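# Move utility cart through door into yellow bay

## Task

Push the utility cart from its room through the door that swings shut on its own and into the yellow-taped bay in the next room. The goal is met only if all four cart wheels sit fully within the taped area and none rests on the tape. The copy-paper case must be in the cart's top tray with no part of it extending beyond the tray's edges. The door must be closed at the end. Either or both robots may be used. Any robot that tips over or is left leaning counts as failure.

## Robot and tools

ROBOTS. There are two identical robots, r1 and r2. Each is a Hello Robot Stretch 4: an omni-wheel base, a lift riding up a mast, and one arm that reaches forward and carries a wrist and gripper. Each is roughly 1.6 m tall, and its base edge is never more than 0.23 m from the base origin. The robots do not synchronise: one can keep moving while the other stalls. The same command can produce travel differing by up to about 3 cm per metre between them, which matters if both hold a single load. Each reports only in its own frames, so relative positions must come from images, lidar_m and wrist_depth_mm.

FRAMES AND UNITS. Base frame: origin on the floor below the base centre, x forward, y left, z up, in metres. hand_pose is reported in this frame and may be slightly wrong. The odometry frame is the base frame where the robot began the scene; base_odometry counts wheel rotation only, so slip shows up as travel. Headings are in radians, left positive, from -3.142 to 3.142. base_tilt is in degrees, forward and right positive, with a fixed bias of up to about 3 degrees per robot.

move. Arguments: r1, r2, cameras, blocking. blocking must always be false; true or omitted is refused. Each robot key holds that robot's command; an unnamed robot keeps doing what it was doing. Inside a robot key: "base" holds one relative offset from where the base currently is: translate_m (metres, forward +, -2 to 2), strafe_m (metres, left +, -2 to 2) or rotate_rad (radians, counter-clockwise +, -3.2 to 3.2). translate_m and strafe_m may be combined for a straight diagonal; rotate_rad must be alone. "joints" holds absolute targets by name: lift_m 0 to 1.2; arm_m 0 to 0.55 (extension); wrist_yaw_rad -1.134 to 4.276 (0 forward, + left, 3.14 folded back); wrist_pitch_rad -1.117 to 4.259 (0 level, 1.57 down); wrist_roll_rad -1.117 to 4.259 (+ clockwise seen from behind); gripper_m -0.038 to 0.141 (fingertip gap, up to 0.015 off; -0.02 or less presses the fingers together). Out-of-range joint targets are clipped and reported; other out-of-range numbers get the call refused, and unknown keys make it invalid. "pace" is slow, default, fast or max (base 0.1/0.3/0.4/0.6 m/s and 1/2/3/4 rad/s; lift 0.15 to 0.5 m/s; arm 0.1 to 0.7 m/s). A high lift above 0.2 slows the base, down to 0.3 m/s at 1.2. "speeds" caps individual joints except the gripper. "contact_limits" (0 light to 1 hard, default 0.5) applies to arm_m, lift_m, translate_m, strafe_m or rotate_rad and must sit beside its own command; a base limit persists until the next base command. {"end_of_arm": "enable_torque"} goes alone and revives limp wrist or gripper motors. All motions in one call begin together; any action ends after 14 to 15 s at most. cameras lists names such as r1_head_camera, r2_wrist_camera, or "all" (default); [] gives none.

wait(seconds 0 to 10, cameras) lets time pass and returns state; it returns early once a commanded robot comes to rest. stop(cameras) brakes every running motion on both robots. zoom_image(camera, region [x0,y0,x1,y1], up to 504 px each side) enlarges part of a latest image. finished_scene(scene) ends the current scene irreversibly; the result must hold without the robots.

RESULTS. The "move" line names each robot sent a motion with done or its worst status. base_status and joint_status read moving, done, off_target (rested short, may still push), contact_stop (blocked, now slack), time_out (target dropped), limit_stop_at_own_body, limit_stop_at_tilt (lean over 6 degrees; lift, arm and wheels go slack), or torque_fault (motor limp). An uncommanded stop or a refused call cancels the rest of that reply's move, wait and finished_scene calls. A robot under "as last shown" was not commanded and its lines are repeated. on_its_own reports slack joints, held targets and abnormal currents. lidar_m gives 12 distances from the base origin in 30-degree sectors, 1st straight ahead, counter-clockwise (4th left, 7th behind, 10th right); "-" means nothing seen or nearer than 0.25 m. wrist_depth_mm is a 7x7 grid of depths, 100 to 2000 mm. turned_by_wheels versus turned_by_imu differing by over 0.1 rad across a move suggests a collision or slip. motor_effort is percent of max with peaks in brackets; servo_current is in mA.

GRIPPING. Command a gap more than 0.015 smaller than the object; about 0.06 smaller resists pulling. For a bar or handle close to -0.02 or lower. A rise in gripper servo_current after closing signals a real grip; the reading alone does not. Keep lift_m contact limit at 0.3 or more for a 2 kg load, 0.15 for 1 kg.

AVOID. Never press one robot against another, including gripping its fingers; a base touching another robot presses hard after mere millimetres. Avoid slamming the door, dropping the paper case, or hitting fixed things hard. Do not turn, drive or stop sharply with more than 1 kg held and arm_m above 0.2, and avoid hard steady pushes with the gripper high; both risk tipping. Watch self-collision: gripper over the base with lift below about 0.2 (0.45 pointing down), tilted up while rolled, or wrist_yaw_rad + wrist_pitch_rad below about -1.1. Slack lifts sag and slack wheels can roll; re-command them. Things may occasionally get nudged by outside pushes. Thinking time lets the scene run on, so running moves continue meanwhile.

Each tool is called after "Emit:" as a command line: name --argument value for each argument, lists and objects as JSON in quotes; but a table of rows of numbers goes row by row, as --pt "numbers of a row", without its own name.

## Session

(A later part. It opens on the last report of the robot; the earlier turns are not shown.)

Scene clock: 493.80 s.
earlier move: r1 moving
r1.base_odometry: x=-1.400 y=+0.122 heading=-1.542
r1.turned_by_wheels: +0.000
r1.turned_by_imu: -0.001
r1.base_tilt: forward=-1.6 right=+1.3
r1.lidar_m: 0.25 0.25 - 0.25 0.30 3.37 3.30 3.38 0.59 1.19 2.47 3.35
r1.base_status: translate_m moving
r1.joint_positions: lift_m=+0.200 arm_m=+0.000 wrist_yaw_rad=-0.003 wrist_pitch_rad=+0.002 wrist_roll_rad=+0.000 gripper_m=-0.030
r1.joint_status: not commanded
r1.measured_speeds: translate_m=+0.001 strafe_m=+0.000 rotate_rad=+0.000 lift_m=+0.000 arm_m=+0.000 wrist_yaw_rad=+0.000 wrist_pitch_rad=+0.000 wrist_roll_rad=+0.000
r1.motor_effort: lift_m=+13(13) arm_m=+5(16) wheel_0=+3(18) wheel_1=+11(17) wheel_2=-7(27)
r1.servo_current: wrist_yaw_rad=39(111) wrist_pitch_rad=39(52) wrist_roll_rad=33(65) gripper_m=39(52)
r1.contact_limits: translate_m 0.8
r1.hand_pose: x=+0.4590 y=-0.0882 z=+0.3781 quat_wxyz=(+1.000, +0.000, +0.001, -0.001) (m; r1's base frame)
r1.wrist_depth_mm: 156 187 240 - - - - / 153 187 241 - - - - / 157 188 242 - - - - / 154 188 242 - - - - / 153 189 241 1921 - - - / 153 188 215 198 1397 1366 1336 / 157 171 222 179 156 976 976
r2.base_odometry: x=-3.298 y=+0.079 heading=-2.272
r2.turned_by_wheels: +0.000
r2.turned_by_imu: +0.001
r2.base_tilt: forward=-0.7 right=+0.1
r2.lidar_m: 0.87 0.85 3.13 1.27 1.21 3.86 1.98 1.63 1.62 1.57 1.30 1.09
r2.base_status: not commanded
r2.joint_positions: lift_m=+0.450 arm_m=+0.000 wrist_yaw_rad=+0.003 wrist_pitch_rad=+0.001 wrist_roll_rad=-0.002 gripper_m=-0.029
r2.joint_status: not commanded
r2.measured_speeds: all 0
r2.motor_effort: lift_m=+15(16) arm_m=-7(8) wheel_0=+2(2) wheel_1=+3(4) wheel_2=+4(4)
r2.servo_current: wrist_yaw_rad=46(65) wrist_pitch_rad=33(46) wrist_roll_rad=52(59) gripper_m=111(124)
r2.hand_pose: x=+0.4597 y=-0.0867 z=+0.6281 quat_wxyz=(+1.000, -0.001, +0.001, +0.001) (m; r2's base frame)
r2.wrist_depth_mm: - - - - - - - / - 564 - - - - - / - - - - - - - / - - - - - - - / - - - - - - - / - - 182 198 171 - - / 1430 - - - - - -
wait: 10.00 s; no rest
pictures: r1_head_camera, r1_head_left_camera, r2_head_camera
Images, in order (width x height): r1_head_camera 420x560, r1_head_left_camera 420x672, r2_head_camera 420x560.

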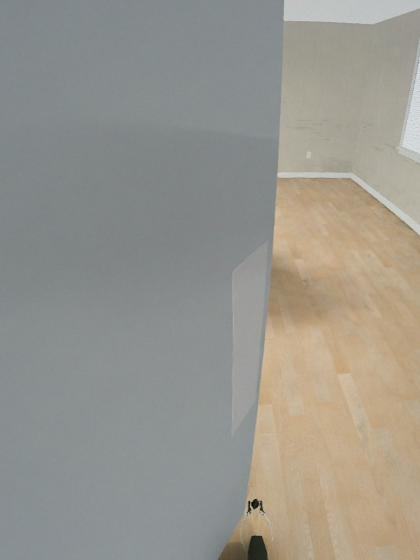

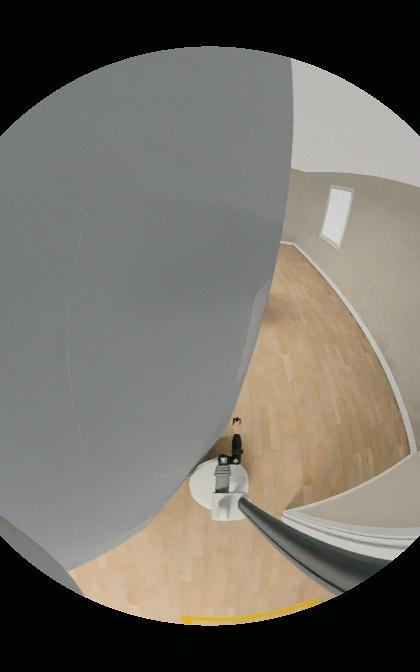

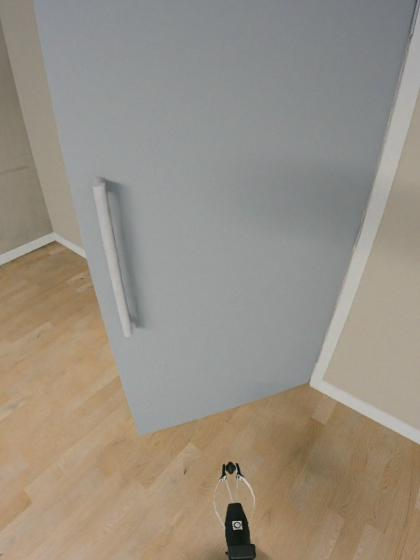

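Emit:
move --blocking false --cameras '[]' --r1 '{"base":{"translate_m":0.4,"strafe_m":0.07},"pace":"slow","contact_limits":{"translate_m":0.85}}'

Emit:
wait --seconds 7 --cameras '["r1_head_left_camera","r2_head_camera"]'

Scene clock: 501.30 s.
earlier move: r1 done
move: r1 moving
r1.base_odometry: x=-1.397 y=+0.110 heading=-1.542
r1.turned_by_wheels: +0.001
r1.turned_by_imu: +0.000
r1.base_tilt: forward=-1.6 right=+1.3
r1.lidar_m: 0.29 0.25 - 0.25 0.30 3.39 3.30 3.38 0.60 1.26 2.45 3.35
r1.base_status: translate_m moving; strafe_m moving
r1.joint_positions: lift_m=+0.200 arm_m=+0.000 wrist_yaw_rad=-0.003 wrist_pitch_rad=+0.002 wrist_roll_rad=+0.000 gripper_m=-0.030
r1.joint_status: not commanded
r1.measured_speeds: translate_m=+0.049 strafe_m=+0.008 rotate_rad=+0.001 lift_m=+0.000 arm_m=+0.000 wrist_yaw_rad=+0.000 wrist_pitch_rad=+0.000 wrist_roll_rad=+0.000
r1.motor_effort: lift_m=+13(13) arm_m=+5(5) wheel_0=+1(7) wheel_1=+16(17) wheel_2=-12(13)
r1.servo_current: wrist_yaw_rad=33(59) wrist_pitch_rad=39(46) wrist_roll_rad=65(65) gripper_m=52(52)
r1.contact_limits: translate_m 0.85
r1.hand_pose: x=+0.4590 y=-0.0882 z=+0.3781 quat_wxyz=(+1.000, +0.000, +0.001, -0.001) (m; r1's base frame)
r1.wrist_depth_mm: 160 193 238 - - - - / 157 193 239 - - - - / 162 200 239 - - - - / 157 195 241 - - - - / 157 193 249 - - - - / 156 193 222 198 1397 1366 1366 / 160 176 230 183 156 991 960
r2: as last shown
r2.turned_by_imu: +0.000
r2.base_tilt: forward=-0.6 right=+0.1
r2.lidar_m: 0.82 0.81 3.12 1.29 1.22 3.87 1.96 1.61 1.62 1.57 1.31 1.07
r2.motor_effort: lift_m=+15(16) arm_m=-7(8) wheel_0=+2(2) wheel_1=+3(3) wheel_2=+4(4)
r2.servo_current: wrist_yaw_rad=39(52) wrist_pitch_rad=39(46) wrist_roll_rad=52(52) gripper_m=111(111)
r2.wrist_depth_mm: - - - - - - - / - 549 - - - - - / - - - - - - - / - - - - - - - / - - - - - - - / - - 183 199 170 - - / 1430 - - - - - -
pictures: none
No camera images: "cameras" was empty.

Scene clock: 506.13 s.
earlier move: r1 done
r1.base_odometry: x=-1.318 y=-0.275 heading=-1.542
r1.turned_by_wheels: +0.000
r1.turned_by_imu: +0.001
r1.base_tilt: forward=-1.6 right=+1.2
r1.lidar_m: 1.59 0.25 0.25 - 0.25 0.40 3.75 0.90 1.00 2.43 2.54 3.46
r1.base_status: done
r1.joint_positions: lift_m=+0.200 arm_m=+0.000 wrist_yaw_rad=-0.003 wrist_pitch_rad=+0.002 wrist_roll_rad=+0.000 gripper_m=-0.030
r1.joint_status: not commanded
r1.measured_speeds: all 0
r1.motor_effort: lift_m=+13(13) arm_m=+4(5) wheel_0=+2(7) wheel_1=+8(17) wheel_2=-4(13)
r1.servo_current: wrist_yaw_rad=39(72) wrist_pitch_rad=46(52) wrist_roll_rad=46(65) gripper_m=39(52)
r1.contact_limits: translate_m 0.85
r1.hand_pose: x=+0.4590 y=-0.0882 z=+0.3781 quat_wxyz=(+1.000, +0.000, +0.001, -0.001) (m; r1's base frame)
r1.wrist_depth_mm: - - - - - - - / - - - 1618 - - - / - - - - - - - / - - - - - - - / - - - 1921 - - - / 1397 1366 1281 198 1366 1397 1366 / 1008 891 183 182 156 991 991
r2.base_odometry: x=-3.298 y=+0.079 heading=-2.272
r2.turned_by_wheels: +0.000
r2.turned_by_imu: +0.001
r2.base_tilt: forward=-0.7 right=+0.1
r2.lidar_m: 0.52 0.59 3.13 1.26 1.22 3.89 2.02 1.63 1.61 1.58 1.30 0.90
r2.base_status: not commanded
r2.joint_positions: lift_m=+0.450 arm_m=+0.000 wrist_yaw_rad=+0.003 wrist_pitch_rad=+0.001 wrist_roll_rad=-0.002 gripper_m=-0.029
r2.joint_status: not commanded
r2.measured_speeds: all 0
r2.motor_effort: lift_m=+15(16) arm_m=-7(8) wheel_0=+2(2) wheel_1=+3(4) wheel_2=+4(4)
r2.servo_current: wrist_yaw_rad=39(59) wrist_pitch_rad=39(46) wrist_roll_rad=46(65) gripper_m=111(117)
r2.hand_pose: x=+0.4597 y=-0.0867 z=+0.6281 quat_wxyz=(+1.000, -0.001, +0.001, +0.001) (m; r2's base frame)
r2.wrist_depth_mm: 343 379 - - - - - / 349 384 - - - - - / 351 384 - - - - - / 353 384 - - - - - / 353 384 - - - - - / 359 377 183 199 171 - - / 359 375 - - - - -
wait: 4.83 of 7 s (r1 has come to rest)
pictures: r1_head_left_camera, r2_head_camera
Images, in order (width x height): r1_head_left_camera 420x672, r2_head_camera 420x560.

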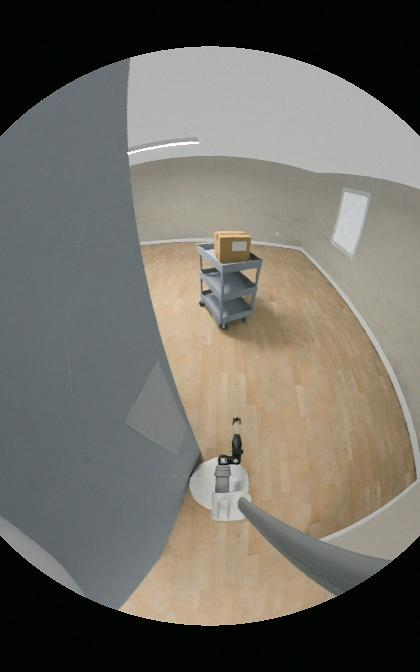

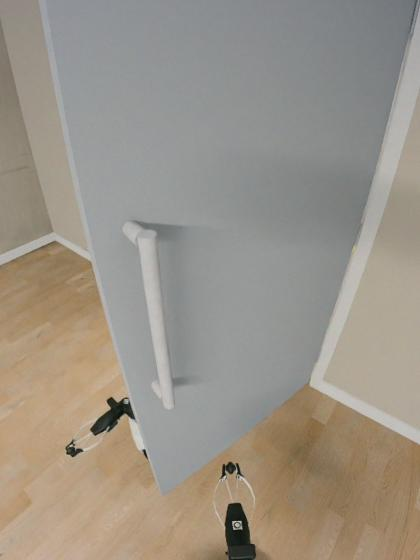

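Emit:
move --blocking false --cameras '[]' --r2 '{"base":{"strafe_m":0.37}}' --r1 '{"base":{"strafe_m":0.1},"pace":"slow","contact_limits":{"strafe_m":0.9}}'

Emit:
wait --seconds 3 --cameras '[]'

Emit:
wait --seconds 3 --cameras '["r2_head_camera","r1_head_left_camera"]'

Scene clock: 525.07 s.
move: r1 moving; r2 moving
r1.base_odometry: x=-1.304 y=-0.275 heading=-1.542
r1.turned_by_wheels: +0.000
r1.turned_by_imu: -0.001
r1.base_tilt: forward=-1.6 right=+1.3
r1.lidar_m: 1.61 0.25 0.25 - 0.25 0.39 3.74 0.88 1.00 2.47 2.55 3.44
r1.base_status: strafe_m moving
r1.joint_positions: lift_m=+0.200 arm_m=+0.000 wrist_yaw_rad=-0.003 wrist_pitch_rad=+0.002 wrist_roll_rad=+0.000 gripper_m=-0.030
r1.joint_status: not commanded
r1.measured_speeds: translate_m=+0.001 strafe_m=+0.057 rotate_rad=-0.004 lift_m=+0.000 arm_m=+0.000 wrist_yaw_rad=+0.000 wrist_pitch_rad=+0.000 wrist_roll_rad=+0.000
r1.motor_effort: lift_m=+13(13) arm_m=+5(5) wheel_0=-15(16) wheel_1=+11(13) wheel_2=+0(3)
r1.servo_current: wrist_yaw_rad=59(65) wrist_pitch_rad=39(52) wrist_roll_rad=46(59) gripper_m=39(46)
r1.contact_limits: strafe_m 0.9
r1.hand_pose: x=+0.4590 y=-0.0882 z=+0.3781 quat_wxyz=(+1.000, +0.000, +0.001, -0.001) (m; r1's base frame)
r1.wrist_depth_mm: - - - - - - - / - - - 1618 - - - / - - - - - - - / - - - - - - - / - - - 1983 - - - / 1397 1430 1255 198 1397 1366 1397 / 991 891 183 182 156 1008 976
r2.base_odometry: x=-3.271 y=+0.056 heading=-2.272
r2.turned_by_wheels: +0.000
r2.turned_by_imu: +0.000
r2.base_tilt: forward=-0.6 right=+0.0
r2.lidar_m: 0.49 0.74 3.10 1.21 1.17 3.95 2.02 1.63 1.63 1.59 1.32 0.82
r2.base_status: strafe_m moving
r2.joint_positions: lift_m=+0.450 arm_m=+0.000 wrist_yaw_rad=+0.003 wrist_pitch_rad=+0.001 wrist_roll_rad=-0.002 gripper_m=-0.029
r2.joint_status: not commanded
r2.measured_speeds: translate_m=+0.000 strafe_m=+0.140 rotate_rad=-0.001 lift_m=+0.000 arm_m=+0.000 wrist_yaw_rad=+0.000 wrist_pitch_rad=+0.000 wrist_roll_rad=+0.000
r2.motor_effort: lift_m=+16(16) arm_m=-7(8) wheel_0=-7(11) wheel_1=+10(13) wheel_2=+1(3)
r2.servo_current: wrist_yaw_rad=33(52) wrist_pitch_rad=39(46) wrist_roll_rad=46(59) gripper_m=111(117)
r2.hand_pose: x=+0.4597 y=-0.0867 z=+0.6281 quat_wxyz=(+1.000, -0.001, +0.001, +0.001) (m; r2's base frame)
r2.wrist_depth_mm: 327 338 389 - - - - / - 351 387 - - - - / - 353 397 - - - - / - 353 399 - - - - / - 357 397 - - - - / 1808 355 185 198 170 - - / 1336 343 394 - - - -
pictures: none
No camera images: "cameras" was empty.

Scene clock: 526.70 s.
earlier move: r1 done; r2 moving
r1.base_odometry: x=-1.219 y=-0.272 heading=-1.542
r1.turned_by_wheels: +0.000
r1.turned_by_imu: +0.000
r1.base_tilt: forward=-1.6 right=+1.3
r1.lidar_m: 0.40 0.25 0.25 - 0.25 0.32 3.76 0.97 0.99 2.55 2.63 1.85
r1.base_status: done
r1.joint_positions: lift_m=+0.200 arm_m=+0.000 wrist_yaw_rad=-0.003 wrist_pitch_rad=+0.002 wrist_roll_rad=+0.000 gripper_m=-0.030
r1.joint_status: not commanded
r1.measured_speeds: all 0
r1.motor_effort: lift_m=+13(13) arm_m=+4(5) wheel_0=-9(18) wheel_1=+6(13) wheel_2=-1(3)
r1.servo_current: wrist_yaw_rad=46(65) wrist_pitch_rad=39(52) wrist_roll_rad=39(65) gripper_m=39(46)
r1.contact_limits: strafe_m 0.9
r1.hand_pose: x=+0.4590 y=-0.0882 z=+0.3781 quat_wxyz=(+1.000, +0.000, +0.001, -0.001) (m; r1's base frame)
r1.wrist_depth_mm: 424 - - - - - - / - - - 1576 - - - / - - - - - - - / - - - - - - - / - - - 1921 - - - / 715 732 1308 198 1397 1397 1336 / 504 488 183 183 156 1008 960
r2.base_odometry: x=-3.017 y=-0.157 heading=-2.271
r2.turned_by_wheels: +0.000
r2.turned_by_imu: +0.000
r2.base_tilt: forward=-0.7 right=+0.1
r2.lidar_m: 0.53 2.75 2.85 1.08 0.87 4.27 2.35 1.91 1.91 1.87 1.55 0.51
r2.base_status: strafe_m moving
r2.joint_positions: lift_m=+0.450 arm_m=+0.000 wrist_yaw_rad=+0.003 wrist_pitch_rad=+0.001 wrist_roll_rad=-0.002 gripper_m=-0.029
r2.joint_status: not commanded
r2.measured_speeds: translate_m=+0.000 strafe_m=+0.044 rotate_rad=+0.000 lift_m=+0.000 arm_m=+0.000 wrist_yaw_rad=+0.000 wrist_pitch_rad=+0.000 wrist_roll_rad=+0.000
r2.motor_effort: lift_m=+15(16) arm_m=-7(8) wheel_0=-2(14) wheel_1=+2(13) wheel_2=+0(3)
r2.servo_current: wrist_yaw_rad=39(59) wrist_pitch_rad=39(52) wrist_roll_rad=52(65) gripper_m=111(117)
r2.hand_pose: x=+0.4597 y=-0.0867 z=+0.6281 quat_wxyz=(+1.000, -0.001, +0.001, +0.001) (m; r2's base frame)
r2.wrist_depth_mm: - - - - 1537 - 236 / - - - - 1576 - 236 / - - - - 1576 - 238 / - - - - 1618 - 241 / - - - - 1576 - 241 / - - 186 200 171 627 242 / 1397 1366 1366 - 442 - 242
wait: 1.63 of 3 s (r1 has come to rest)
pictures: none
No camera images: "cameras" was empty.

Scene clock: 527.13 s.
earlier move: r2 done
r1.base_odometry: x=-1.219 y=-0.272 heading=-1.542
r1.turned_by_wheels: +0.000
r1.turned_by_imu: +0.000
r1.base_tilt: forward=-1.6 right=+1.3
r1.lidar_m: 0.42 0.25 0.25 - 0.25 0.34 3.74 0.98 1.00 2.54 2.63 1.84
r1.base_status: done
r1.joint_positions: lift_m=+0.200 arm_m=+0.000 wrist_yaw_rad=-0.003 wrist_pitch_rad=+0.002 wrist_roll_rad=+0.000 gripper_m=-0.030
r1.joint_status: not commanded
r1.measured_speeds: all 0
r1.motor_effort: lift_m=+13(13) arm_m=+5(5) wheel_0=-9(18) wheel_1=+6(13) wheel_2=-1(3)
r1.servo_current: wrist_yaw_rad=59(65) wrist_pitch_rad=46(52) wrist_roll_rad=39(72) gripper_m=39(52)
r1.contact_limits: strafe_m 0.9
r1.hand_pose: x=+0.4590 y=-0.0882 z=+0.3781 quat_wxyz=(+1.000, +0.000, +0.001, -0.001) (m; r1's base frame)
r1.wrist_depth_mm: 427 - - - - - - / - - - 1618 - - - / - - - - - - - / - - - - - - - / - - - 1921 - - - / 715 723 1281 198 1366 1397 1336 / 512 488 183 182 156 991 991
r2.base_odometry: x=-3.015 y=-0.159 heading=-2.271
r2.turned_by_wheels: +0.000
r2.turned_by_imu: +0.000
r2.base_tilt: forward=-0.7 right=+0.1
r2.lidar_m: 0.55 2.79 2.83 1.07 0.88 4.28 2.34 1.91 1.90 1.89 1.53 0.53
r2.base_status: done
r2.joint_positions: lift_m=+0.450 arm_m=+0.000 wrist_yaw_rad=+0.003 wrist_pitch_rad=+0.001 wrist_roll_rad=-0.002 gripper_m=-0.029
r2.joint_status: not commanded
r2.measured_speeds: all 0
r2.motor_effort: lift_m=+15(16) arm_m=-7(8) wheel_0=+0(14) wheel_1=+1(13) wheel_2=+0(3)
r2.servo_current: wrist_yaw_rad=46(59) wrist_pitch_rad=33(52) wrist_roll_rad=46(65) gripper_m=111(117)
r2.hand_pose: x=+0.4597 y=-0.0867 z=+0.6281 quat_wxyz=(+1.000, -0.001, +0.001, +0.001) (m; r2's base frame)
r2.wrist_depth_mm: - - - - 1537 - 237 / - - - - 1618 - 238 / - - - - - - 240 / - - - - - - 242 / - - - - 1576 - 244 / - - 186 199 171 603 245 / 1430 1336 1366 - 436 - 246
wait: 0.43 of 3 s (r2 has come to rest)
pictures: r1_head_left_camera, r2_head_camera
Images, in order (width x height): r1_head_left_camera 420x672, r2_head_camera 420x560.

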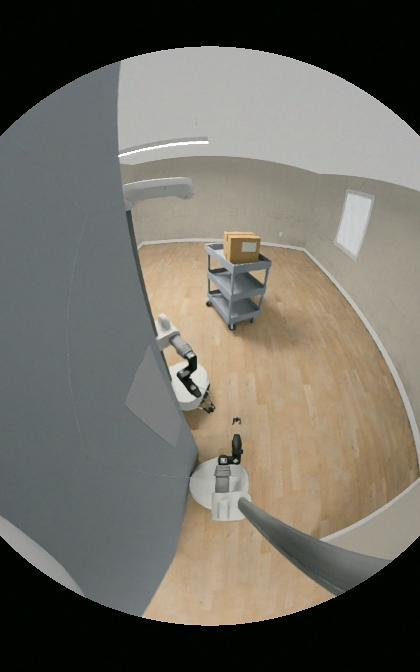

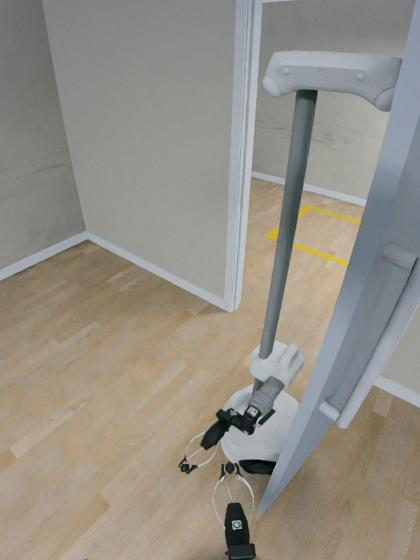

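Emit:
move --blocking false --cameras '[]' --r2 '{"joints":{"arm_m":0.36,"lift_m":0.5},"contact_limits":{"arm_m":0},"pace":"slow"}'

Emit:
wait --seconds 5 --cameras '[]'

Emit:
move --blocking false --cameras '[]' --r2 '{"base":{"strafe_m":-0.12},"pace":"slow","contact_limits":{"strafe_m":0.8}}'

Emit:
wait --seconds 3 --cameras '["r2_head_camera","r2_head_right_camera"]'

Scene clock: 539.23 s.
move: r2 moving
r1: as last shown
r1.lidar_m: 0.40 0.25 0.25 - 0.25 0.34 3.74 0.97 0.96 2.53 2.60 1.84
r1.motor_effort: lift_m=+13(13) arm_m=+5(5) wheel_0=-9(9) wheel_1=+6(6) wheel_2=-1(1)
r1.servo_current: wrist_yaw_rad=39(65) wrist_pitch_rad=46(46) wrist_roll_rad=46(59) gripper_m=39(46)
r1.contact_limits: strafe_m 0.9
r1.wrist_depth_mm: 621 - - - - - - / - - - 1576 - - - / - - - - - - - / - - - - - - - / - - - 1983 - - - / 723 723 1308 198 1366 1397 1336 / 508 484 183 183 156 991 960
r2.base_odometry: x=-3.015 y=-0.159 heading=-2.271
r2.turned_by_wheels: +0.000
r2.turned_by_imu: +0.000
r2.base_tilt: forward=-0.7 right=+0.1
r2.lidar_m: 0.53 2.74 2.84 1.09 0.89 4.29 2.33 1.91 1.87 1.88 1.54 0.53
r2.base_status: not commanded
r2.joint_positions: lift_m=+0.475 arm_m=+0.012 wrist_yaw_rad=+0.003 wrist_pitch_rad=+0.001 wrist_roll_rad=-0.002 gripper_m=-0.029
r2.joint_status: lift_m moving; arm_m moving
r2.measured_speeds: translate_m=+0.000 strafe_m=+0.000 rotate_rad=+0.000 lift_m=+0.097 arm_m=+0.049 wrist_yaw_rad=+0.000 wrist_pitch_rad=+0.000 wrist_roll_rad=+0.000
r2.motor_effort: lift_m=+23(24) arm_m=+8(11) wheel_0=+0(1) wheel_1=+1(1) wheel_2=+0(1)
r2.servo_current: wrist_yaw_rad=46(59) wrist_pitch_rad=39(46) wrist_roll_rad=46(59) gripper_m=111(117)
r2.contact_limits: arm_m 0
r2.hand_pose: x=+0.4720 y=-0.0867 z=+0.6529 quat_wxyz=(+1.000, -0.001, +0.001, +0.001) (m; r2's base frame)
r2.wrist_depth_mm: - - - - 1499 - - / - - - - - - - / - - - - - - - / - - - - - - - / - - - - 1576 - - / - - 186 198 171 - 1808 / 1430 1430 1430 - 449 - 238
pictures: none
No camera images: "cameras" was empty.

Scene clock: 543.63 s.
earlier move: r2 done
r1.base_odometry: x=-1.219 y=-0.272 heading=-1.542
r1.turned_by_wheels: +0.000
r1.turned_by_imu: +0.000
r1.base_tilt: forward=-1.6 right=+1.3
r1.lidar_m: 0.25 0.25 0.25 - 0.25 0.33 3.75 0.98 0.98 2.54 2.64 0.26
r1.base_status: not commanded
r1.joint_positions: lift_m=+0.200 arm_m=+0.000 wrist_yaw_rad=-0.003 wrist_pitch_rad=+0.002 wrist_roll_rad=+0.000 gripper_m=-0.030
r1.joint_status: not commanded
r1.measured_speeds: all 0
r1.motor_effort: lift_m=+13(13) arm_m=+5(5) wheel_0=-8(9) wheel_1=+6(7) wheel_2=-1(1)
r1.servo_current: wrist_yaw_rad=59(72) wrist_pitch_rad=39(52) wrist_roll_rad=72(72) gripper_m=39(52)
r1.contact_limits: strafe_m 0.9
r1.hand_pose: x=+0.4590 y=-0.0882 z=+0.3781 quat_wxyz=(+1.000, +0.000, +0.001, -0.001) (m; r1's base frame)
r1.wrist_depth_mm: - - - - - - - / - - - 1618 - - - / - - - - - - - / - - - - - - - / - - - 1921 - - - / 715 732 1281 198 1397 1397 1336 / 508 488 184 182 156 991 976
r2.base_odometry: x=-3.015 y=-0.159 heading=-2.271
r2.turned_by_wheels: +0.000
r2.turned_by_imu: +0.001
r2.base_tilt: forward=-0.7 right=+0.1
r2.lidar_m: 0.59 2.77 2.84 1.07 0.87 4.26 2.35 1.91 1.88 1.88 1.52 0.52
r2.base_status: not commanded
r2.joint_positions: lift_m=+0.500 arm_m=+0.360 wrist_yaw_rad=+0.003 wrist_pitch_rad=+0.001 wrist_roll_rad=-0.002 gripper_m=-0.029
r2.joint_status: all done
r2.measured_speeds: all 0
r2.motor_effort: lift_m=+21(25) arm_m=+8(14) wheel_0=+0(1) wheel_1=+1(1) wheel_2=+0(1)
r2.servo_current: wrist_yaw_rad=39(65) wrist_pitch_rad=39(52) wrist_roll_rad=52(65) gripper_m=111(117)
r2.contact_limits: arm_m 0
r2.hand_pose: x=+0.8193 y=-0.0867 z=+0.6776 quat_wxyz=(+1.000, -0.001, +0.001, +0.001) (m; r2's base frame)
r2.wrist_depth_mm: - - - - - - - / - - - - - - - / - - - - - - - / - - - - - - - / - - - - - - - / - - 185 199 178 347 1661 / 1537 1464 1464 - - 334 373
wait: 4.40 of 5 s (r2 has come to rest)
pictures: none
No camera images: "cameras" was empty.

Scene clock: 544.13 s.
move: r2 moving
r1: as last shown
r1.base_tilt: forward=-1.6 right=+1.2
r1.lidar_m: 0.25 0.25 0.25 - 0.25 0.32 3.71 0.98 1.02 2.55 2.66 0.25
r1.motor_effort: lift_m=+13(13) arm_m=+4(5) wheel_0=-9(9) wheel_1=+6(6) wheel_2=-1(1)
r1.servo_current: wrist_yaw_rad=39(65) wrist_pitch_rad=39(46) wrist_roll_rad=46(78) gripper_m=39(52)
r1.contact_limits: strafe_m 0.9
r1.wrist_depth_mm: - - - - - - - / - - - 1576 - - - / - - - - - - - / - - - - - - - / - - - 1983 - - - / 723 1182 1308 198 1366 1397 1366 / 512 500 184 183 156 991 976
r2.base_odometry: x=-3.026 y=-0.150 heading=-2.271
r2.turned_by_wheels: +0.000
r2.turned_by_imu: +0.000
r2.base_tilt: forward=-0.6 right=+0.0
r2.lidar_m: 0.52 2.74 2.84 1.09 0.88 4.31 2.31 1.89 1.89 1.88 1.49 0.52
r2.base_status: strafe_m moving
r2.joint_positions: lift_m=+0.500 arm_m=+0.360 wrist_yaw_rad=+0.003 wrist_pitch_rad=+0.001 wrist_roll_rad=-0.002 gripper_m=-0.029
r2.joint_status: not commanded
r2.measured_speeds: translate_m=+0.000 strafe_m=-0.055 rotate_rad=+0.001 lift_m=+0.000 arm_m=+0.000 wrist_yaw_rad=+0.000 wrist_pitch_rad=+0.000 wrist_roll_rad=+0.000
r2.motor_effort: lift_m=+21(21) arm_m=+8(8) wheel_0=+5(9) wheel_1=-7(8) wheel_2=+1(2)
r2.servo_current: wrist_yaw_rad=52(59) wrist_pitch_rad=46(46) wrist_roll_rad=52(52) gripper_m=117(117)
r2.contact_limits: arm_m 0; strafe_m 0.8
r2.hand_pose: x=+0.8193 y=-0.0867 z=+0.6776 quat_wxyz=(+1.000, -0.001, +0.001, +0.001) (m; r2's base frame)
r2.wrist_depth_mm: - - - - - 340 - / - - - - - 343 - / - - - - - - - / - - - - - - - / - - - - - 349 - / - - 185 199 178 349 1921 / 1576 1430 1464 - - 330 392
pictures: none
No camera images: "cameras" was empty.

Scene clock: 545.97 s.
earlier move: r2 done
r1.base_odometry: x=-1.219 y=-0.272 heading=-1.542
r1.turned_by_wheels: +0.000
r1.turned_by_imu: +0.000
r1.base_tilt: forward=-1.6 right=+1.2
r1.lidar_m: 0.25 0.25 0.25 - 0.25 0.31 3.73 0.97 1.00 2.54 2.63 1.87
r1.base_status: not commanded
r1.joint_positions: lift_m=+0.200 arm_m=+0.000 wrist_yaw_rad=-0.003 wrist_pitch_rad=+0.002 wrist_roll_rad=+0.000 gripper_m=-0.030
r1.joint_status: not commanded
r1.measured_speeds: all 0
r1.motor_effort: lift_m=+13(13) arm_m=+4(5) wheel_0=-9(9) wheel_1=+6(7) wheel_2=-1(1)
r1.servo_current: wrist_yaw_rad=39(72) wrist_pitch_rad=39(46) wrist_roll_rad=33(78) gripper_m=39(52)
r1.contact_limits: strafe_m 0.9
r1.hand_pose: x=+0.4590 y=-0.0882 z=+0.3781 quat_wxyz=(+1.000, +0.000, +0.001, -0.001) (m; r1's base frame)
r1.wrist_depth_mm: - - - - - - - / - - - 1618 - - - / - - - - - - - / - - - - - - - / - - - 1983 - - - / 1397 1397 1281 198 1397 1397 1336 / 512 569 183 182 156 991 991
r2.base_odometry: x=-3.107 y=-0.082 heading=-2.272
r2.turned_by_wheels: +0.000
r2.turned_by_imu: +0.000
r2.base_tilt: forward=-0.7 right=+0.1
r2.lidar_m: 0.49 0.56 2.95 1.12 0.99 4.28 2.22 1.82 1.81 1.77 1.45 0.50
r2.base_status: done
r2.joint_positions: lift_m=+0.500 arm_m=+0.360 wrist_yaw_rad=+0.003 wrist_pitch_rad=+0.001 wrist_roll_rad=-0.002 gripper_m=-0.029
r2.joint_status: not commanded
r2.measured_speeds: all 0
r2.motor_effort: lift_m=+21(21) arm_m=+8(8) wheel_0=+4(11) wheel_1=-5(9) wheel_2=+0(2)
r2.servo_current: wrist_yaw_rad=39(59) wrist_pitch_rad=46(46) wrist_roll_rad=46(65) gripper_m=117(117)
r2.contact_limits: arm_m 0; strafe_m 0.8
r2.hand_pose: x=+0.8193 y=-0.0867 z=+0.6776 quat_wxyz=(+1.000, -0.001, +0.001, +0.001) (m; r2's base frame)
r2.wrist_depth_mm: - - - 1205 325 - - / - - - - 325 - - / - - - - 329 - - / - - - - 332 - - / - - - - 336 - - / - - 183 198 179 - - / 1537 1464 1366 - 336 310 1281
wait: 1.83 of 3 s (r2 has come to rest)
pictures: r2_head_camera, r2_head_right_camera
Images, in order (width x height): r2_head_camera 420x560, r2_head_right_camera 420x672.

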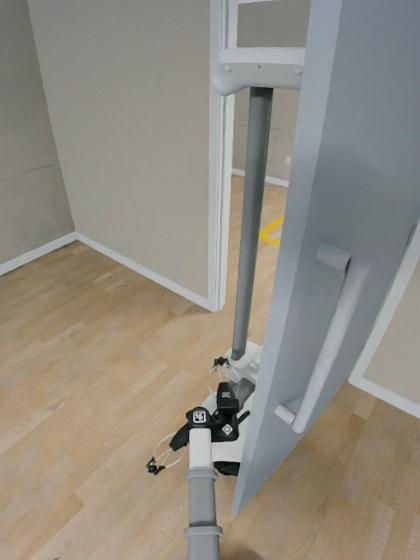

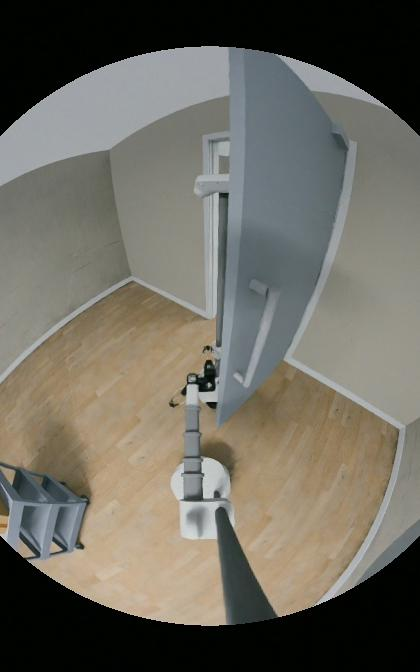

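Emit:
move --blocking false --cameras '[]' --r1 '{"base":{"translate_m":-0.12},"pace":"slow"}'

Emit:
wait --seconds 2 --cameras '[]'

Emit:
move --blocking false --cameras '[]' --r2 '{"base":{"strafe_m":-0.05},"pace":"slow","contact_limits":{"strafe_m":0.95}}'

Emit:
wait --seconds 2 --cameras '["r2_head_camera","r1_head_left_camera"]'

Scene clock: 558.80 s.
move: r1 moving
r1.base_odometry: x=-1.219 y=-0.260 heading=-1.543
r1.turned_by_wheels: -0.001
r1.turned_by_imu: -0.001
r1.base_tilt: forward=-1.6 right=+1.3
r1.lidar_m: 0.25 0.25 0.25 - 0.25 0.33 3.73 0.97 0.98 2.54 2.64 3.59
r1.base_status: translate_m moving
r1.joint_positions: lift_m=+0.200 arm_m=+0.000 wrist_yaw_rad=-0.003 wrist_pitch_rad=+0.002 wrist_roll_rad=+0.000 gripper_m=-0.030
r1.joint_status: not commanded
r1.measured_speeds: translate_m=-0.049 strafe_m=+0.000 rotate_rad=-0.001 lift_m=+0.000 arm_m=+0.000 wrist_yaw_rad=+0.000 wrist_pitch_rad=+0.000 wrist_roll_rad=+0.000
r1.motor_effort: lift_m=+13(13) arm_m=+4(5) wheel_0=-10(13) wheel_1=-1(3) wheel_2=+6(6)
r1.servo_current: wrist_yaw_rad=33(59) wrist_pitch_rad=46(46) wrist_roll_rad=52(65) gripper_m=46(46)
r1.hand_pose: x=+0.4590 y=-0.0882 z=+0.3781 quat_wxyz=(+1.000, +0.000, +0.001, -0.001) (m; r1's base frame)
r1.wrist_depth_mm: - - - - - - - / - - - 1618 - - - / - - - - - - - / - - - - - - - / - - - 1921 - - - / 1397 1397 1308 198 1366 1397 1366 / 512 559 183 182 156 976 991
r2: as last shown
r2.base_tilt: forward=-0.6 right=+0.1
r2.lidar_m: 0.51 0.56 2.92 1.11 1.01 4.30 2.21 1.81 1.79 1.78 1.46 0.46
r2.motor_effort: lift_m=+21(21) arm_m=+8(8) wheel_0=+4(5) wheel_1=-5(5) wheel_2=-1(1)
r2.servo_current: wrist_yaw_rad=46(52) wrist_pitch_rad=39(46) wrist_roll_rad=46(52) gripper_m=111(117)
r2.contact_limits: arm_m 0; strafe_m 0.8
r2.wrist_depth_mm: - - - - 342 - - / - - - - 340 - - / - - - - 343 - - / - - - - 343 - - / - - - - 349 - - / - - 182 199 179 - - / 1499 1464 1397 - 351 315 1281
pictures: none
No camera images: "cameras" was empty.

Scene clock: 560.77 s.
earlier move: r1 done
r1.base_odometry: x=-1.222 y=-0.153 heading=-1.543
r1.turned_by_wheels: +0.000
r1.turned_by_imu: +0.000
r1.base_tilt: forward=-1.6 right=+1.3
r1.lidar_m: 0.26 0.25 0.25 - 0.25 0.34 3.60 0.97 0.86 2.24 2.61 3.58
r1.base_status: done
r1.joint_positions: lift_m=+0.200 arm_m=+0.000 wrist_yaw_rad=-0.003 wrist_pitch_rad=+0.002 wrist_roll_rad=+0.000 gripper_m=-0.030
r1.joint_status: not commanded
r1.measured_speeds: all 0
r1.motor_effort: lift_m=+13(13) arm_m=+4(5) wheel_0=-10(14) wheel_1=+0(5) wheel_2=+2(7)
r1.servo_current: wrist_yaw_rad=33(78) wrist_pitch_rad=46(52) wrist_roll_rad=39(65) gripper_m=46(52)
r1.hand_pose: x=+0.4590 y=-0.0882 z=+0.3781 quat_wxyz=(+1.000, +0.000, +0.001, -0.001) (m; r1's base frame)
r1.wrist_depth_mm: - - - - - - - / - - - 1708 - - - / - - - - - - - / - - - - - - - / - - - 1921 - - - / 723 1366 1308 198 1397 1366 1336 / 517 569 184 182 156 991 976
r2.base_odometry: x=-3.107 y=-0.082 heading=-2.272
r2.turned_by_wheels: +0.000
r2.turned_by_imu: +0.000
r2.base_tilt: forward=-0.7 right=+0.1
r2.lidar_m: 0.50 2.61 2.94 1.15 0.99 4.31 2.21 1.80 1.80 1.79 1.48 0.51
r2.base_status: not commanded
r2.joint_positions: lift_m=+0.500 arm_m=+0.360 wrist_yaw_rad=+0.003 wrist_pitch_rad=+0.001 wrist_roll_rad=-0.002 gripper_m=-0.029
r2.joint_status: not commanded
r2.measured_speeds: all 0
r2.motor_effort: lift_m=+21(21) arm_m=+8(8) wheel_0=+4(5) wheel_1=-5(5) wheel_2=+0(1)
r2.servo_current: wrist_yaw_rad=33(59) wrist_pitch_rad=39(46) wrist_roll_rad=46(65) gripper_m=117(117)
r2.contact_limits: arm_m 0; strafe_m 0.8
r2.hand_pose: x=+0.8193 y=-0.0867 z=+0.6776 quat_wxyz=(+1.000, -0.001, +0.001, +0.001) (m; r2's base frame)
r2.wrist_depth_mm: - - - - - - - / - - - - - - - / - - - - - - - / - - - - - - - / - - - - - - - / - - 183 199 179 488 1921 / 1537 1430 1366 - 427 - 373
wait: 1.97 of 2 s (r1 has come to rest)
pictures: none
No camera images: "cameras" was empty.

Scene clock: 561.27 s.
move: r2 moving
r1: as last shown
r1.base_odometry: x=-1.222 y=-0.153 heading=-1.542
r1.turned_by_wheels: +0.001
r1.turned_by_imu: +0.001
r1.lidar_m: 0.25 0.26 0.25 - 0.25 0.33 3.60 0.97 0.91 2.24 2.65 3.59
r1.measured_speeds: translate_m=+0.000 strafe_m=+0.001 rotate_rad=+0.002 lift_m=+0.000 arm_m=+0.000 wrist_yaw_rad=+0.000 wrist_pitch_rad=+0.000 wrist_roll_rad=+0.000
r1.motor_effort: lift_m=+13(13) arm_m=+4(5) wheel_0=-7(11) wheel_1=+0(1) wheel_2=+2(2)
r1.servo_current: wrist_yaw_rad=52(59) wrist_pitch_rad=39(46) wrist_roll_rad=65(65) gripper_m=46(46)
r1.wrist_depth_mm: - - - - - - - / - - - 1708 - - - / - - - - - - - / - - - - - - - / - - - 1921 - - - / 707 1397 1281 198 1397 1397 1366 / 521 609 183 182 156 1008 976
r2.base_odometry: x=-3.118 y=-0.073 heading=-2.270
r2.turned_by_wheels: +0.001
r2.turned_by_imu: +0.002
r2.base_tilt: forward=-0.7 right=+0.0
r2.lidar_m: 0.50 2.61 2.96 1.15 0.98 4.26 2.22 1.82 1.80 1.78 1.45 0.50
r2.base_status: strafe_m moving
r2.joint_positions: lift_m=+0.500 arm_m=+0.360 wrist_yaw_rad=+0.003 wrist_pitch_rad=+0.001 wrist_roll_rad=-0.002 gripper_m=-0.029
r2.joint_status: not commanded
r2.measured_speeds: translate_m=+0.001 strafe_m=-0.055 rotate_rad=+0.010 lift_m=+0.000 arm_m=+0.001 wrist_yaw_rad=+0.000 wrist_pitch_rad=+0.000 wrist_roll_rad=+0.000
r2.motor_effort: lift_m=+21(21) arm_m=+5(8) wheel_0=+17(17) wheel_1=-5(9) wheel_2=+4(4)
r2.servo_current: wrist_yaw_rad=46(52) wrist_pitch_rad=33(46) wrist_roll_rad=33(59) gripper_m=111(117)
r2.contact_limits: arm_m 0; strafe_m 0.95
r2.hand_pose: x=+0.8194 y=-0.0867 z=+0.6776 quat_wxyz=(+1.000, -0.001, +0.001, +0.001) (m; r2's base frame)
r2.wrist_depth_mm: - - - - - - - / - - - - - - - / - - - - - - - / - - - - - - - / - - - 1205 - - - / - - 183 199 179 496 - / 1576 1430 1366 - 424 - 368
pictures: none
No camera images: "cameras" was empty.

Scene clock: 562.37 s.
earlier move: r2 done
r1.base_odometry: x=-1.222 y=-0.153 heading=-1.542
r1.turned_by_wheels: +0.000
r1.turned_by_imu: +0.000
r1.base_tilt: forward=-1.6 right=+1.3
r1.lidar_m: 0.25 0.25 0.25 - 0.25 0.36 3.61 0.96 0.89 2.23 2.60 3.58
r1.base_status: not commanded
r1.joint_positions: lift_m=+0.200 arm_m=+0.000 wrist_yaw_rad=-0.003 wrist_pitch_rad=+0.002 wrist_roll_rad=+0.000 gripper_m=-0.030
r1.joint_status: not commanded
r1.measured_speeds: all 0
r1.motor_effort: lift_m=+13(13) arm_m=+4(5) wheel_0=-5(11) wheel_1=+0(1) wheel_2=+2(2)
r1.servo_current: wrist_yaw_rad=52(72) wrist_pitch_rad=39(52) wrist_roll_rad=52(65) gripper_m=39(52)
r1.hand_pose: x=+0.4590 y=-0.0882 z=+0.3781 quat_wxyz=(+1.000, +0.000, +0.001, -0.001) (m; r1's base frame)
r1.wrist_depth_mm: - - - - - - - / - - - 1661 - - - / - - - - - - - / - - - - - - - / - - - 1983 - - - / 723 1397 1281 198 1397 1397 1366 / 554 627 184 182 156 976 976
r2.base_odometry: x=-3.145 y=-0.050 heading=-2.270
r2.turned_by_wheels: +0.000
r2.turned_by_imu: +0.000
r2.base_tilt: forward=-0.6 right=+0.0
r2.lidar_m: 0.44 2.55 2.97 1.16 1.04 4.19 2.19 1.80 1.78 1.73 1.43 0.47
r2.base_status: done
r2.joint_positions: lift_m=+0.500 arm_m=+0.360 wrist_yaw_rad=+0.003 wrist_pitch_rad=+0.001 wrist_roll_rad=-0.002 gripper_m=-0.029
r2.joint_status: not commanded
r2.measured_speeds: all 0
r2.motor_effort: lift_m=+21(21) arm_m=+5(8) wheel_0=+11(17) wheel_1=-3(9) wheel_2=+6(7)
r2.servo_current: wrist_yaw_rad=46(65) wrist_pitch_rad=39(46) wrist_roll_rad=52(59) gripper_m=104(124)
r2.contact_limits: arm_m 0; strafe_m 0.95
r2.hand_pose: x=+0.8194 y=-0.0867 z=+0.6776 quat_wxyz=(+1.000, -0.001, +0.001, +0.001) (m; r2's base frame)
r2.wrist_depth_mm: - - - - 433 - - / - - - - 430 - - / - - - - 430 - - / - - - 1229 433 - - / - - - 1229 436 - - / - - 183 198 180 - - / 1537 1430 1336 - 421 - 1281
wait: 1.10 of 2 s (r2 has come to rest)
pictures: r1_head_left_camera, r2_head_camera
Images, in order (width x height): r1_head_left_camera 420x672, r2_head_camera 420x560.

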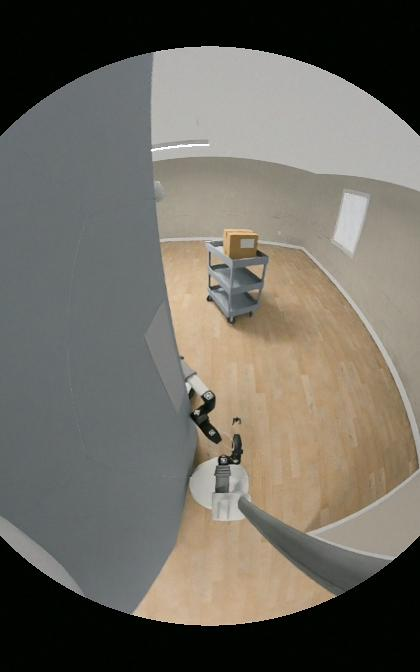

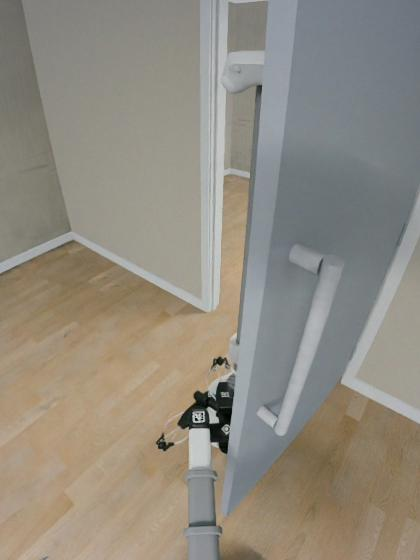

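Emit:
move --blocking false --cameras '[]' --r1 '{"base":{"translate_m":-0.5},"pace":"slow"}'

Emit:
wait --seconds 6 --cameras '["r2_head_camera","r1_head_left_camera"]'

Scene clock: 567.90 s.
move: r1 moving
r1.base_odometry: x=-1.223 y=-0.140 heading=-1.543
r1.turned_by_wheels: +0.000
r1.turned_by_imu: +0.000
r1.base_tilt: forward=-1.6 right=+1.3
r1.lidar_m: 0.25 0.26 0.25 0.25 0.25 0.36 3.57 0.92 0.88 2.22 2.64 3.59
r1.base_status: translate_m moving
r1.joint_positions: lift_m=+0.200 arm_m=+0.000 wrist_yaw_rad=-0.003 wrist_pitch_rad=+0.002 wrist_roll_rad=+0.000 gripper_m=-0.030
r1.joint_status: not commanded
r1.measured_speeds: translate_m=-0.049 strafe_m=+0.000 rotate_rad=+0.002 lift_m=+0.000 arm_m=+0.000 wrist_yaw_rad=+0.000 wrist_pitch_rad=+0.000 wrist_roll_rad=+0.000
r1.motor_effort: lift_m=+13(13) arm_m=+5(5) wheel_0=-6(8) wheel_1=-3(6) wheel_2=+6(7)
r1.servo_current: wrist_yaw_rad=39(65) wrist_pitch_rad=39(52) wrist_roll_rad=52(65) gripper_m=46(52)
r1.hand_pose: x=+0.4590 y=-0.0882 z=+0.3781 quat_wxyz=(+1.000, +0.000, +0.001, -0.001) (m; r1's base frame)
r1.wrist_depth_mm: - - - - - - - / - - - 1661 - - - / - - - - - - - / - - - - - - - / - - - 1921 - - - / 715 1397 1308 198 1397 1366 1336 / 535 615 184 182 156 1008 976
r2: as last shown
r2.base_tilt: forward=-0.7 right=+0.1
r2.lidar_m: 0.45 2.54 2.98 1.16 1.04 4.20 2.19 1.78 1.75 1.75 1.42 0.49
r2.motor_effort: lift_m=+21(22) arm_m=+4(5) wheel_0=+12(12) wheel_1=-3(3) wheel_2=+6(6)
r2.servo_current: wrist_yaw_rad=39(46) wrist_pitch_rad=46(46) wrist_roll_rad=46(52) gripper_m=104(117)
r2.contact_limits: arm_m 0; strafe_m 0.95
r2.wrist_depth_mm: - - - - 433 - - / - - - - - - - / - - - - - - - / - - - 1229 - - - / - - - 1205 - - - / - - 182 199 180 - - / 1499 1430 1366 - 427 - 430
pictures: none
No camera images: "cameras" was empty.

Scene clock: 573.67 s.
earlier move: r1 done
r1.base_odometry: x=-1.236 y=+0.347 heading=-1.543
r1.turned_by_wheels: +0.000
r1.turned_by_imu: +0.000
r1.base_tilt: forward=-1.6 right=+1.3
r1.lidar_m: 0.65 0.34 0.26 0.25 0.29 3.13 3.04 3.15 0.70 0.65 2.62 3.61
r1.base_status: done
r1.joint_positions: lift_m=+0.200 arm_m=+0.000 wrist_yaw_rad=-0.003 wrist_pitch_rad=+0.002 wrist_roll_rad=+0.000 gripper_m=-0.030
r1.joint_status: not commanded
r1.measured_speeds: all 0
r1.motor_effort: lift_m=+13(13) arm_m=+4(5) wheel_0=-4(8) wheel_1=-3(8) wheel_2=+3(7)
r1.servo_current: wrist_yaw_rad=39(78) wrist_pitch_rad=46(52) wrist_roll_rad=39(78) gripper_m=39(52)
r1.hand_pose: x=+0.4590 y=-0.0882 z=+0.3781 quat_wxyz=(+1.000, +0.000, +0.001, -0.001) (m; r1's base frame)
r1.wrist_depth_mm: 462 539 535 - - - - / 462 627 - - - - - / 442 - - - - - - / 469 - - - - - - / 459 640 - - - - - / 462 559 1118 198 1366 1397 1366 / 452 146 183 182 156 991 991
r2.base_odometry: x=-3.145 y=-0.050 heading=-2.270
r2.turned_by_wheels: +0.000
r2.turned_by_imu: +0.001
r2.base_tilt: forward=-0.6 right=+0.0
r2.lidar_m: 0.47 2.53 2.98 1.15 1.02 4.22 2.18 1.78 1.77 1.74 1.43 0.43
r2.base_status: not commanded
r2.joint_positions: lift_m=+0.500 arm_m=+0.360 wrist_yaw_rad=+0.003 wrist_pitch_rad=+0.001 wrist_roll_rad=-0.002 gripper_m=-0.029
r2.joint_status: not commanded
r2.measured_speeds: all 0
r2.motor_effort: lift_m=+21(22) arm_m=+5(5) wheel_0=+11(12) wheel_1=-3(3) wheel_2=+7(7)
r2.servo_current: wrist_yaw_rad=46(59) wrist_pitch_rad=33(46) wrist_roll_rad=65(65) gripper_m=117(117)
r2.contact_limits: arm_m 0; strafe_m 0.95
r2.hand_pose: x=+0.8194 y=-0.0867 z=+0.6776 quat_wxyz=(+1.000, -0.001, +0.001, +0.001) (m; r2's base frame)
r2.wrist_depth_mm: - - - - - - - / - - - - - - - / - - - - - - - / - - - 1205 - - - / - - - 1205 - - - / - - 183 199 179 - 597 / 1499 1464 1366 - - - 539
wait: 5.77 of 6 s (r1 has come to rest)
pictures: r1_head_left_camera, r2_head_camera
Images, in order (width x height): r1_head_left_camera 420x672, r2_head_camera 420x560.

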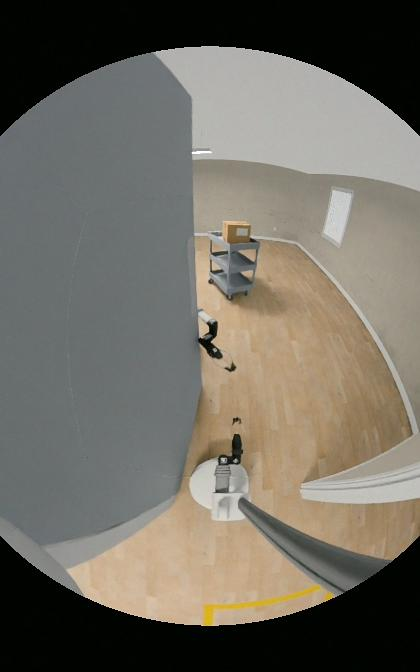

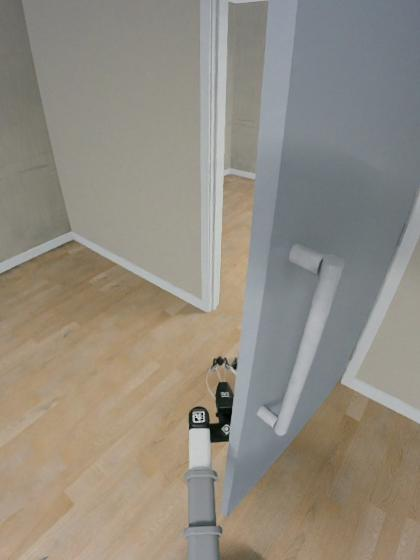

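Emit:
move --blocking false --cameras '[]' --r2 '{"base":{"strafe_m":-0.15},"pace":"slow","contact_limits":{"strafe_m":0.95}}'

Emit:
wait --seconds 4 --cameras '["r2_head_camera","r1_head_left_camera","r1_head_camera"]'

Scene clock: 581.97 s.
move: r2 moving
r1: as last shown
r1.lidar_m: 0.62 0.34 0.27 0.25 0.27 3.15 3.05 3.15 0.70 0.64 2.59 3.60
r1.motor_effort: lift_m=+13(13) arm_m=+4(5) wheel_0=-3(4) wheel_1=-3(3) wheel_2=+3(3)
r1.servo_current: wrist_yaw_rad=46(59) wrist_pitch_rad=46(46) wrist_roll_rad=33(52) gripper_m=46(46)
r1.wrist_depth_mm: 469 535 - - - - - / 473 878 - - - - - / 473 - - - - - - / 473 - - - - - - / 466 1042 - - - - - / 466 654 1098 198 1430 1366 1336 / 466 146 184 183 156 991 976
r2.base_odometry: x=-3.156 y=-0.041 heading=-2.269
r2.turned_by_wheels: +0.001
r2.turned_by_imu: +0.002
r2.base_tilt: forward=-0.7 right=+0.0
r2.lidar_m: 0.45 2.52 2.98 1.15 1.03 4.14 2.14 1.78 1.75 1.73 1.41 0.48
r2.base_status: strafe_m moving
r2.joint_positions: lift_m=+0.500 arm_m=+0.360 wrist_yaw_rad=+0.003 wrist_pitch_rad=+0.001 wrist_roll_rad=-0.002 gripper_m=-0.029
r2.joint_status: not commanded
r2.measured_speeds: translate_m=+0.000 strafe_m=-0.056 rotate_rad=+0.002 lift_m=+0.000 arm_m=+0.000 wrist_yaw_rad=+0.000 wrist_pitch_rad=+0.000 wrist_roll_rad=+0.000
r2.motor_effort: lift_m=+21(21) arm_m=+5(5) wheel_0=+14(17) wheel_1=-6(7) wheel_2=+3(6)
r2.servo_current: wrist_yaw_rad=46(59) wrist_pitch_rad=39(39) wrist_roll_rad=46(52) gripper_m=111(117)
r2.contact_limits: arm_m 0; strafe_m 0.95
r2.hand_pose: x=+0.8194 y=-0.0867 z=+0.6776 quat_wxyz=(+1.000, -0.001, +0.001, +0.001) (m; r2's base frame)
r2.wrist_depth_mm: - - - 1205 - - - / - - - 1229 - - - / - - - - - - - / - - - - - - - / - - - 212 - - - / - - 182 198 179 - 591 / 1537 1464 1366 - - - 530
pictures: none
No camera images: "cameras" was empty.

Scene clock: 584.10 s.
earlier move: r2 done
r1.base_odometry: x=-1.236 y=+0.347 heading=-1.543
r1.turned_by_wheels: +0.000
r1.turned_by_imu: +0.000
r1.base_tilt: forward=-1.6 right=+1.3
r1.lidar_m: 0.55 0.44 0.28 0.25 0.28 3.14 3.04 3.18 0.67 0.67 2.62 3.58
r1.base_status: not commanded
r1.joint_positions: lift_m=+0.200 arm_m=+0.000 wrist_yaw_rad=-0.003 wrist_pitch_rad=+0.002 wrist_roll_rad=+0.000 gripper_m=-0.030
r1.joint_status: not commanded
r1.measured_speeds: all 0
r1.motor_effort: lift_m=+13(13) arm_m=+4(5) wheel_0=-4(5) wheel_1=-3(4) wheel_2=+3(3)
r1.servo_current: wrist_yaw_rad=39(78) wrist_pitch_rad=46(52) wrist_roll_rad=46(72) gripper_m=46(52)
r1.hand_pose: x=+0.4590 y=-0.0882 z=+0.3781 quat_wxyz=(+1.000, +0.000, +0.001, -0.001) (m; r1's base frame)
r1.wrist_depth_mm: 492 - - - - - - / 647 - - - - - - / - - - - - - - / - - - - - - - / 676 - - - - - - / 569 1182 1255 198 1366 1366 1336 / 564 842 183 182 156 976 976
r2.base_odometry: x=-3.260 y=+0.046 heading=-2.269
r2.turned_by_wheels: +0.000
r2.turned_by_imu: +0.002
r2.base_tilt: forward=-0.7 right=+0.1
r2.lidar_m: 0.34 2.40 3.08 1.19 1.19 3.94 2.02 1.63 1.66 1.59 1.34 0.38
r2.base_status: done
r2.joint_positions: lift_m=+0.500 arm_m=+0.360 wrist_yaw_rad=+0.003 wrist_pitch_rad=+0.001 wrist_roll_rad=-0.002 gripper_m=-0.029
r2.joint_status: not commanded
r2.measured_speeds: all 0
r2.motor_effort: lift_m=+21(22) arm_m=+5(5) wheel_0=+17(29) wheel_1=-3(7) wheel_2=+5(6)
r2.servo_current: wrist_yaw_rad=39(59) wrist_pitch_rad=39(46) wrist_roll_rad=52(59) gripper_m=117(117)
r2.contact_limits: arm_m 0; strafe_m 0.95
r2.hand_pose: x=+0.8194 y=-0.0867 z=+0.6776 quat_wxyz=(+1.000, -0.001, +0.001, +0.001) (m; r2's base frame)
r2.wrist_depth_mm: - - - - - - - / - - - - - - - / - - - - - - - / - - - - - - - / - - - 1229 - 798 - / - - 183 200 179 668 1983 / 1537 1430 - - - - 1499
wait: 2.13 of 4 s (r2 has come to rest)
pictures: r1_head_camera, r1_head_left_camera, r2_head_camera
Images, in order (width x height): r1_head_camera 420x560, r1_head_left_camera 420x672, r2_head_camera 420x560.

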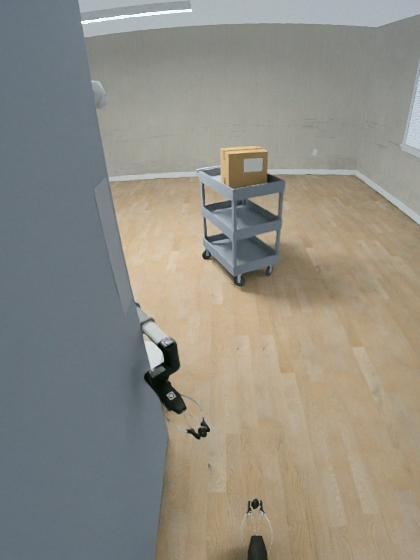

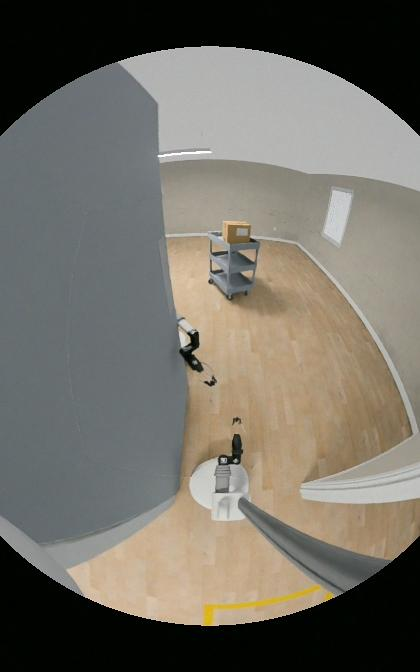

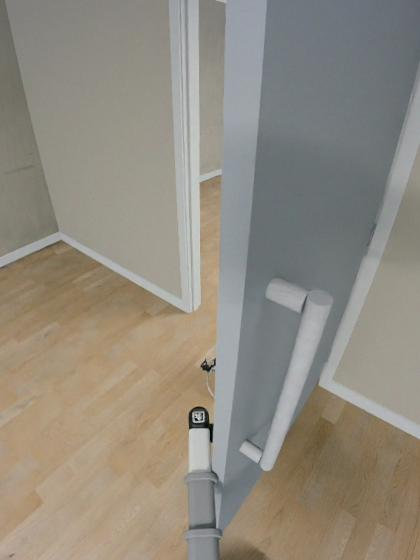

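Emit:
move --blocking false --cameras '[]' --r2 '{"base":{"strafe_m":-0.1},"pace":"slow","contact_limits":{"strafe_m":0.95}}'

Emit:
wait --seconds 4 --cameras '["r2_head_camera","r1_head_left_camera","r1_head_camera"]'

Scene clock: 588.67 s.
move: r2 moving
r1: as last shown
r1.base_tilt: forward=-1.6 right=+1.2
r1.lidar_m: 0.52 0.40 0.27 0.26 0.27 3.14 3.05 3.16 0.69 0.65 2.62 3.60
r1.motor_effort: lift_m=+13(13) arm_m=+5(5) wheel_0=-4(5) wheel_1=-4(4) wheel_2=+3(3)
r1.servo_current: wrist_yaw_rad=59(59) wrist_pitch_rad=46(46) wrist_roll_rad=52(72) gripper_m=39(52)
r1.wrist_depth_mm: 496 - - - - - - / - - - - - - - / - - - - - - - / - - - - - - - / 991 - - - - - - / 661 1182 1281 198 1366 1366 1308 / - 891 183 182 157 976 991
r2.base_odometry: x=-3.271 y=+0.056 heading=-2.267
r2.turned_by_wheels: +0.001
r2.turned_by_imu: +0.002
r2.base_tilt: forward=-0.6 right=+0.0
r2.lidar_m: 0.35 2.40 3.08 1.24 1.18 3.91 2.02 1.67 1.65 1.59 1.30 0.37
r2.base_status: strafe_m moving
r2.joint_positions: lift_m=+0.500 arm_m=+0.360 wrist_yaw_rad=+0.003 wrist_pitch_rad=+0.001 wrist_roll_rad=-0.002 gripper_m=-0.029
r2.joint_status: not commanded
r2.measured_speeds: translate_m=+0.000 strafe_m=-0.056 rotate_rad=+0.000 lift_m=+0.000 arm_m=+0.000 wrist_yaw_rad=+0.000 wrist_pitch_rad=+0.000 wrist_roll_rad=+0.000
r2.motor_effort: lift_m=+21(21) arm_m=+5(5) wheel_0=+21(25) wheel_1=-6(7) wheel_2=+1(5)
r2.servo_current: wrist_yaw_rad=46(59) wrist_pitch_rad=33(46) wrist_roll_rad=46(52) gripper_m=111(117)
r2.contact_limits: arm_m 0; strafe_m 0.95
r2.hand_pose: x=+0.8194 y=-0.0867 z=+0.6776 quat_wxyz=(+1.000, -0.001, +0.001, +0.001) (m; r2's base frame)
r2.wrist_depth_mm: - - - - - - - / - - - - - - - / - - - - - - - / - - - - - - - / - - - 1255 - 788 - / - 1983 183 200 179 668 1983 / 1499 1430 - - - - 1430
pictures: none
No camera images: "cameras" was empty.

Scene clock: 590.30 s.
earlier move: r2 done
r1.base_odometry: x=-1.236 y=+0.347 heading=-1.543
r1.turned_by_wheels: +0.000
r1.turned_by_imu: +0.000
r1.base_tilt: forward=-1.6 right=+1.3
r1.lidar_m: 0.55 0.44 0.28 0.25 0.30 3.15 3.06 3.18 0.70 0.66 2.64 3.59
r1.base_status: not commanded
r1.joint_positions: lift_m=+0.200 arm_m=+0.000 wrist_yaw_rad=-0.003 wrist_pitch_rad=+0.002 wrist_roll_rad=+0.000 gripper_m=-0.030
r1.joint_status: not commanded
r1.measured_speeds: all 0
r1.motor_effort: lift_m=+13(13) arm_m=+4(5) wheel_0=-3(5) wheel_1=-3(4) wheel_2=+3(3)
r1.servo_current: wrist_yaw_rad=39(72) wrist_pitch_rad=39(52) wrist_roll_rad=59(72) gripper_m=46(52)
r1.hand_pose: x=+0.4590 y=-0.0882 z=+0.3781 quat_wxyz=(+1.000, +0.000, +0.001, -0.001) (m; r1's base frame)
r1.wrist_depth_mm: 466 - - - - - - / - - - - - - - / - - - - - - - / - - - - - - - / - - - - - - - / 854 1281 1308 200 1397 1397 1366 / - 878 183 183 156 1008 960
r2.base_odometry: x=-3.336 y=+0.110 heading=-2.266
r2.turned_by_wheels: +0.002
r2.turned_by_imu: +0.096
r2.base_tilt: forward=-0.7 right=+0.0
r2.lidar_m: 0.34 2.70 3.15 1.24 1.34 3.12 1.80 1.60 1.62 1.50 1.28 0.36
r2.base_status: done
r2.joint_positions: lift_m=+0.500 arm_m=+0.360 wrist_yaw_rad=+0.002 wrist_pitch_rad=+0.001 wrist_roll_rad=-0.002 gripper_m=-0.029
r2.joint_status: not commanded
r2.measured_speeds: all 0
r2.motor_effort: lift_m=+21(21) arm_m=+5(8) wheel_0=+33(38) wheel_1=+2(7) wheel_2=+5(8)
r2.servo_current: wrist_yaw_rad=46(65) wrist_pitch_rad=33(46) wrist_roll_rad=46(59) gripper_m=111(117)
r2.contact_limits: arm_m 0; strafe_m 0.95
r2.hand_pose: x=+0.8194 y=-0.0870 z=+0.6776 quat_wxyz=(+1.000, -0.001, +0.001, +0.001) (m; r2's base frame)
r2.wrist_depth_mm: - - - 1229 - - - / - - - 1255 - - - / - - - 1205 - - - / - - - 1229 - - - / - - - 1229 - - - / - - 184 198 179 768 661 / 1537 1430 1366 - - - 1397
wait: 1.63 of 4 s (r2 has come to rest)
pictures: r1_head_camera, r1_head_left_camera, r2_head_camera
Images, in order (width x height): r1_head_camera 420x560, r1_head_left_camera 420x672, r2_head_camera 420x560.

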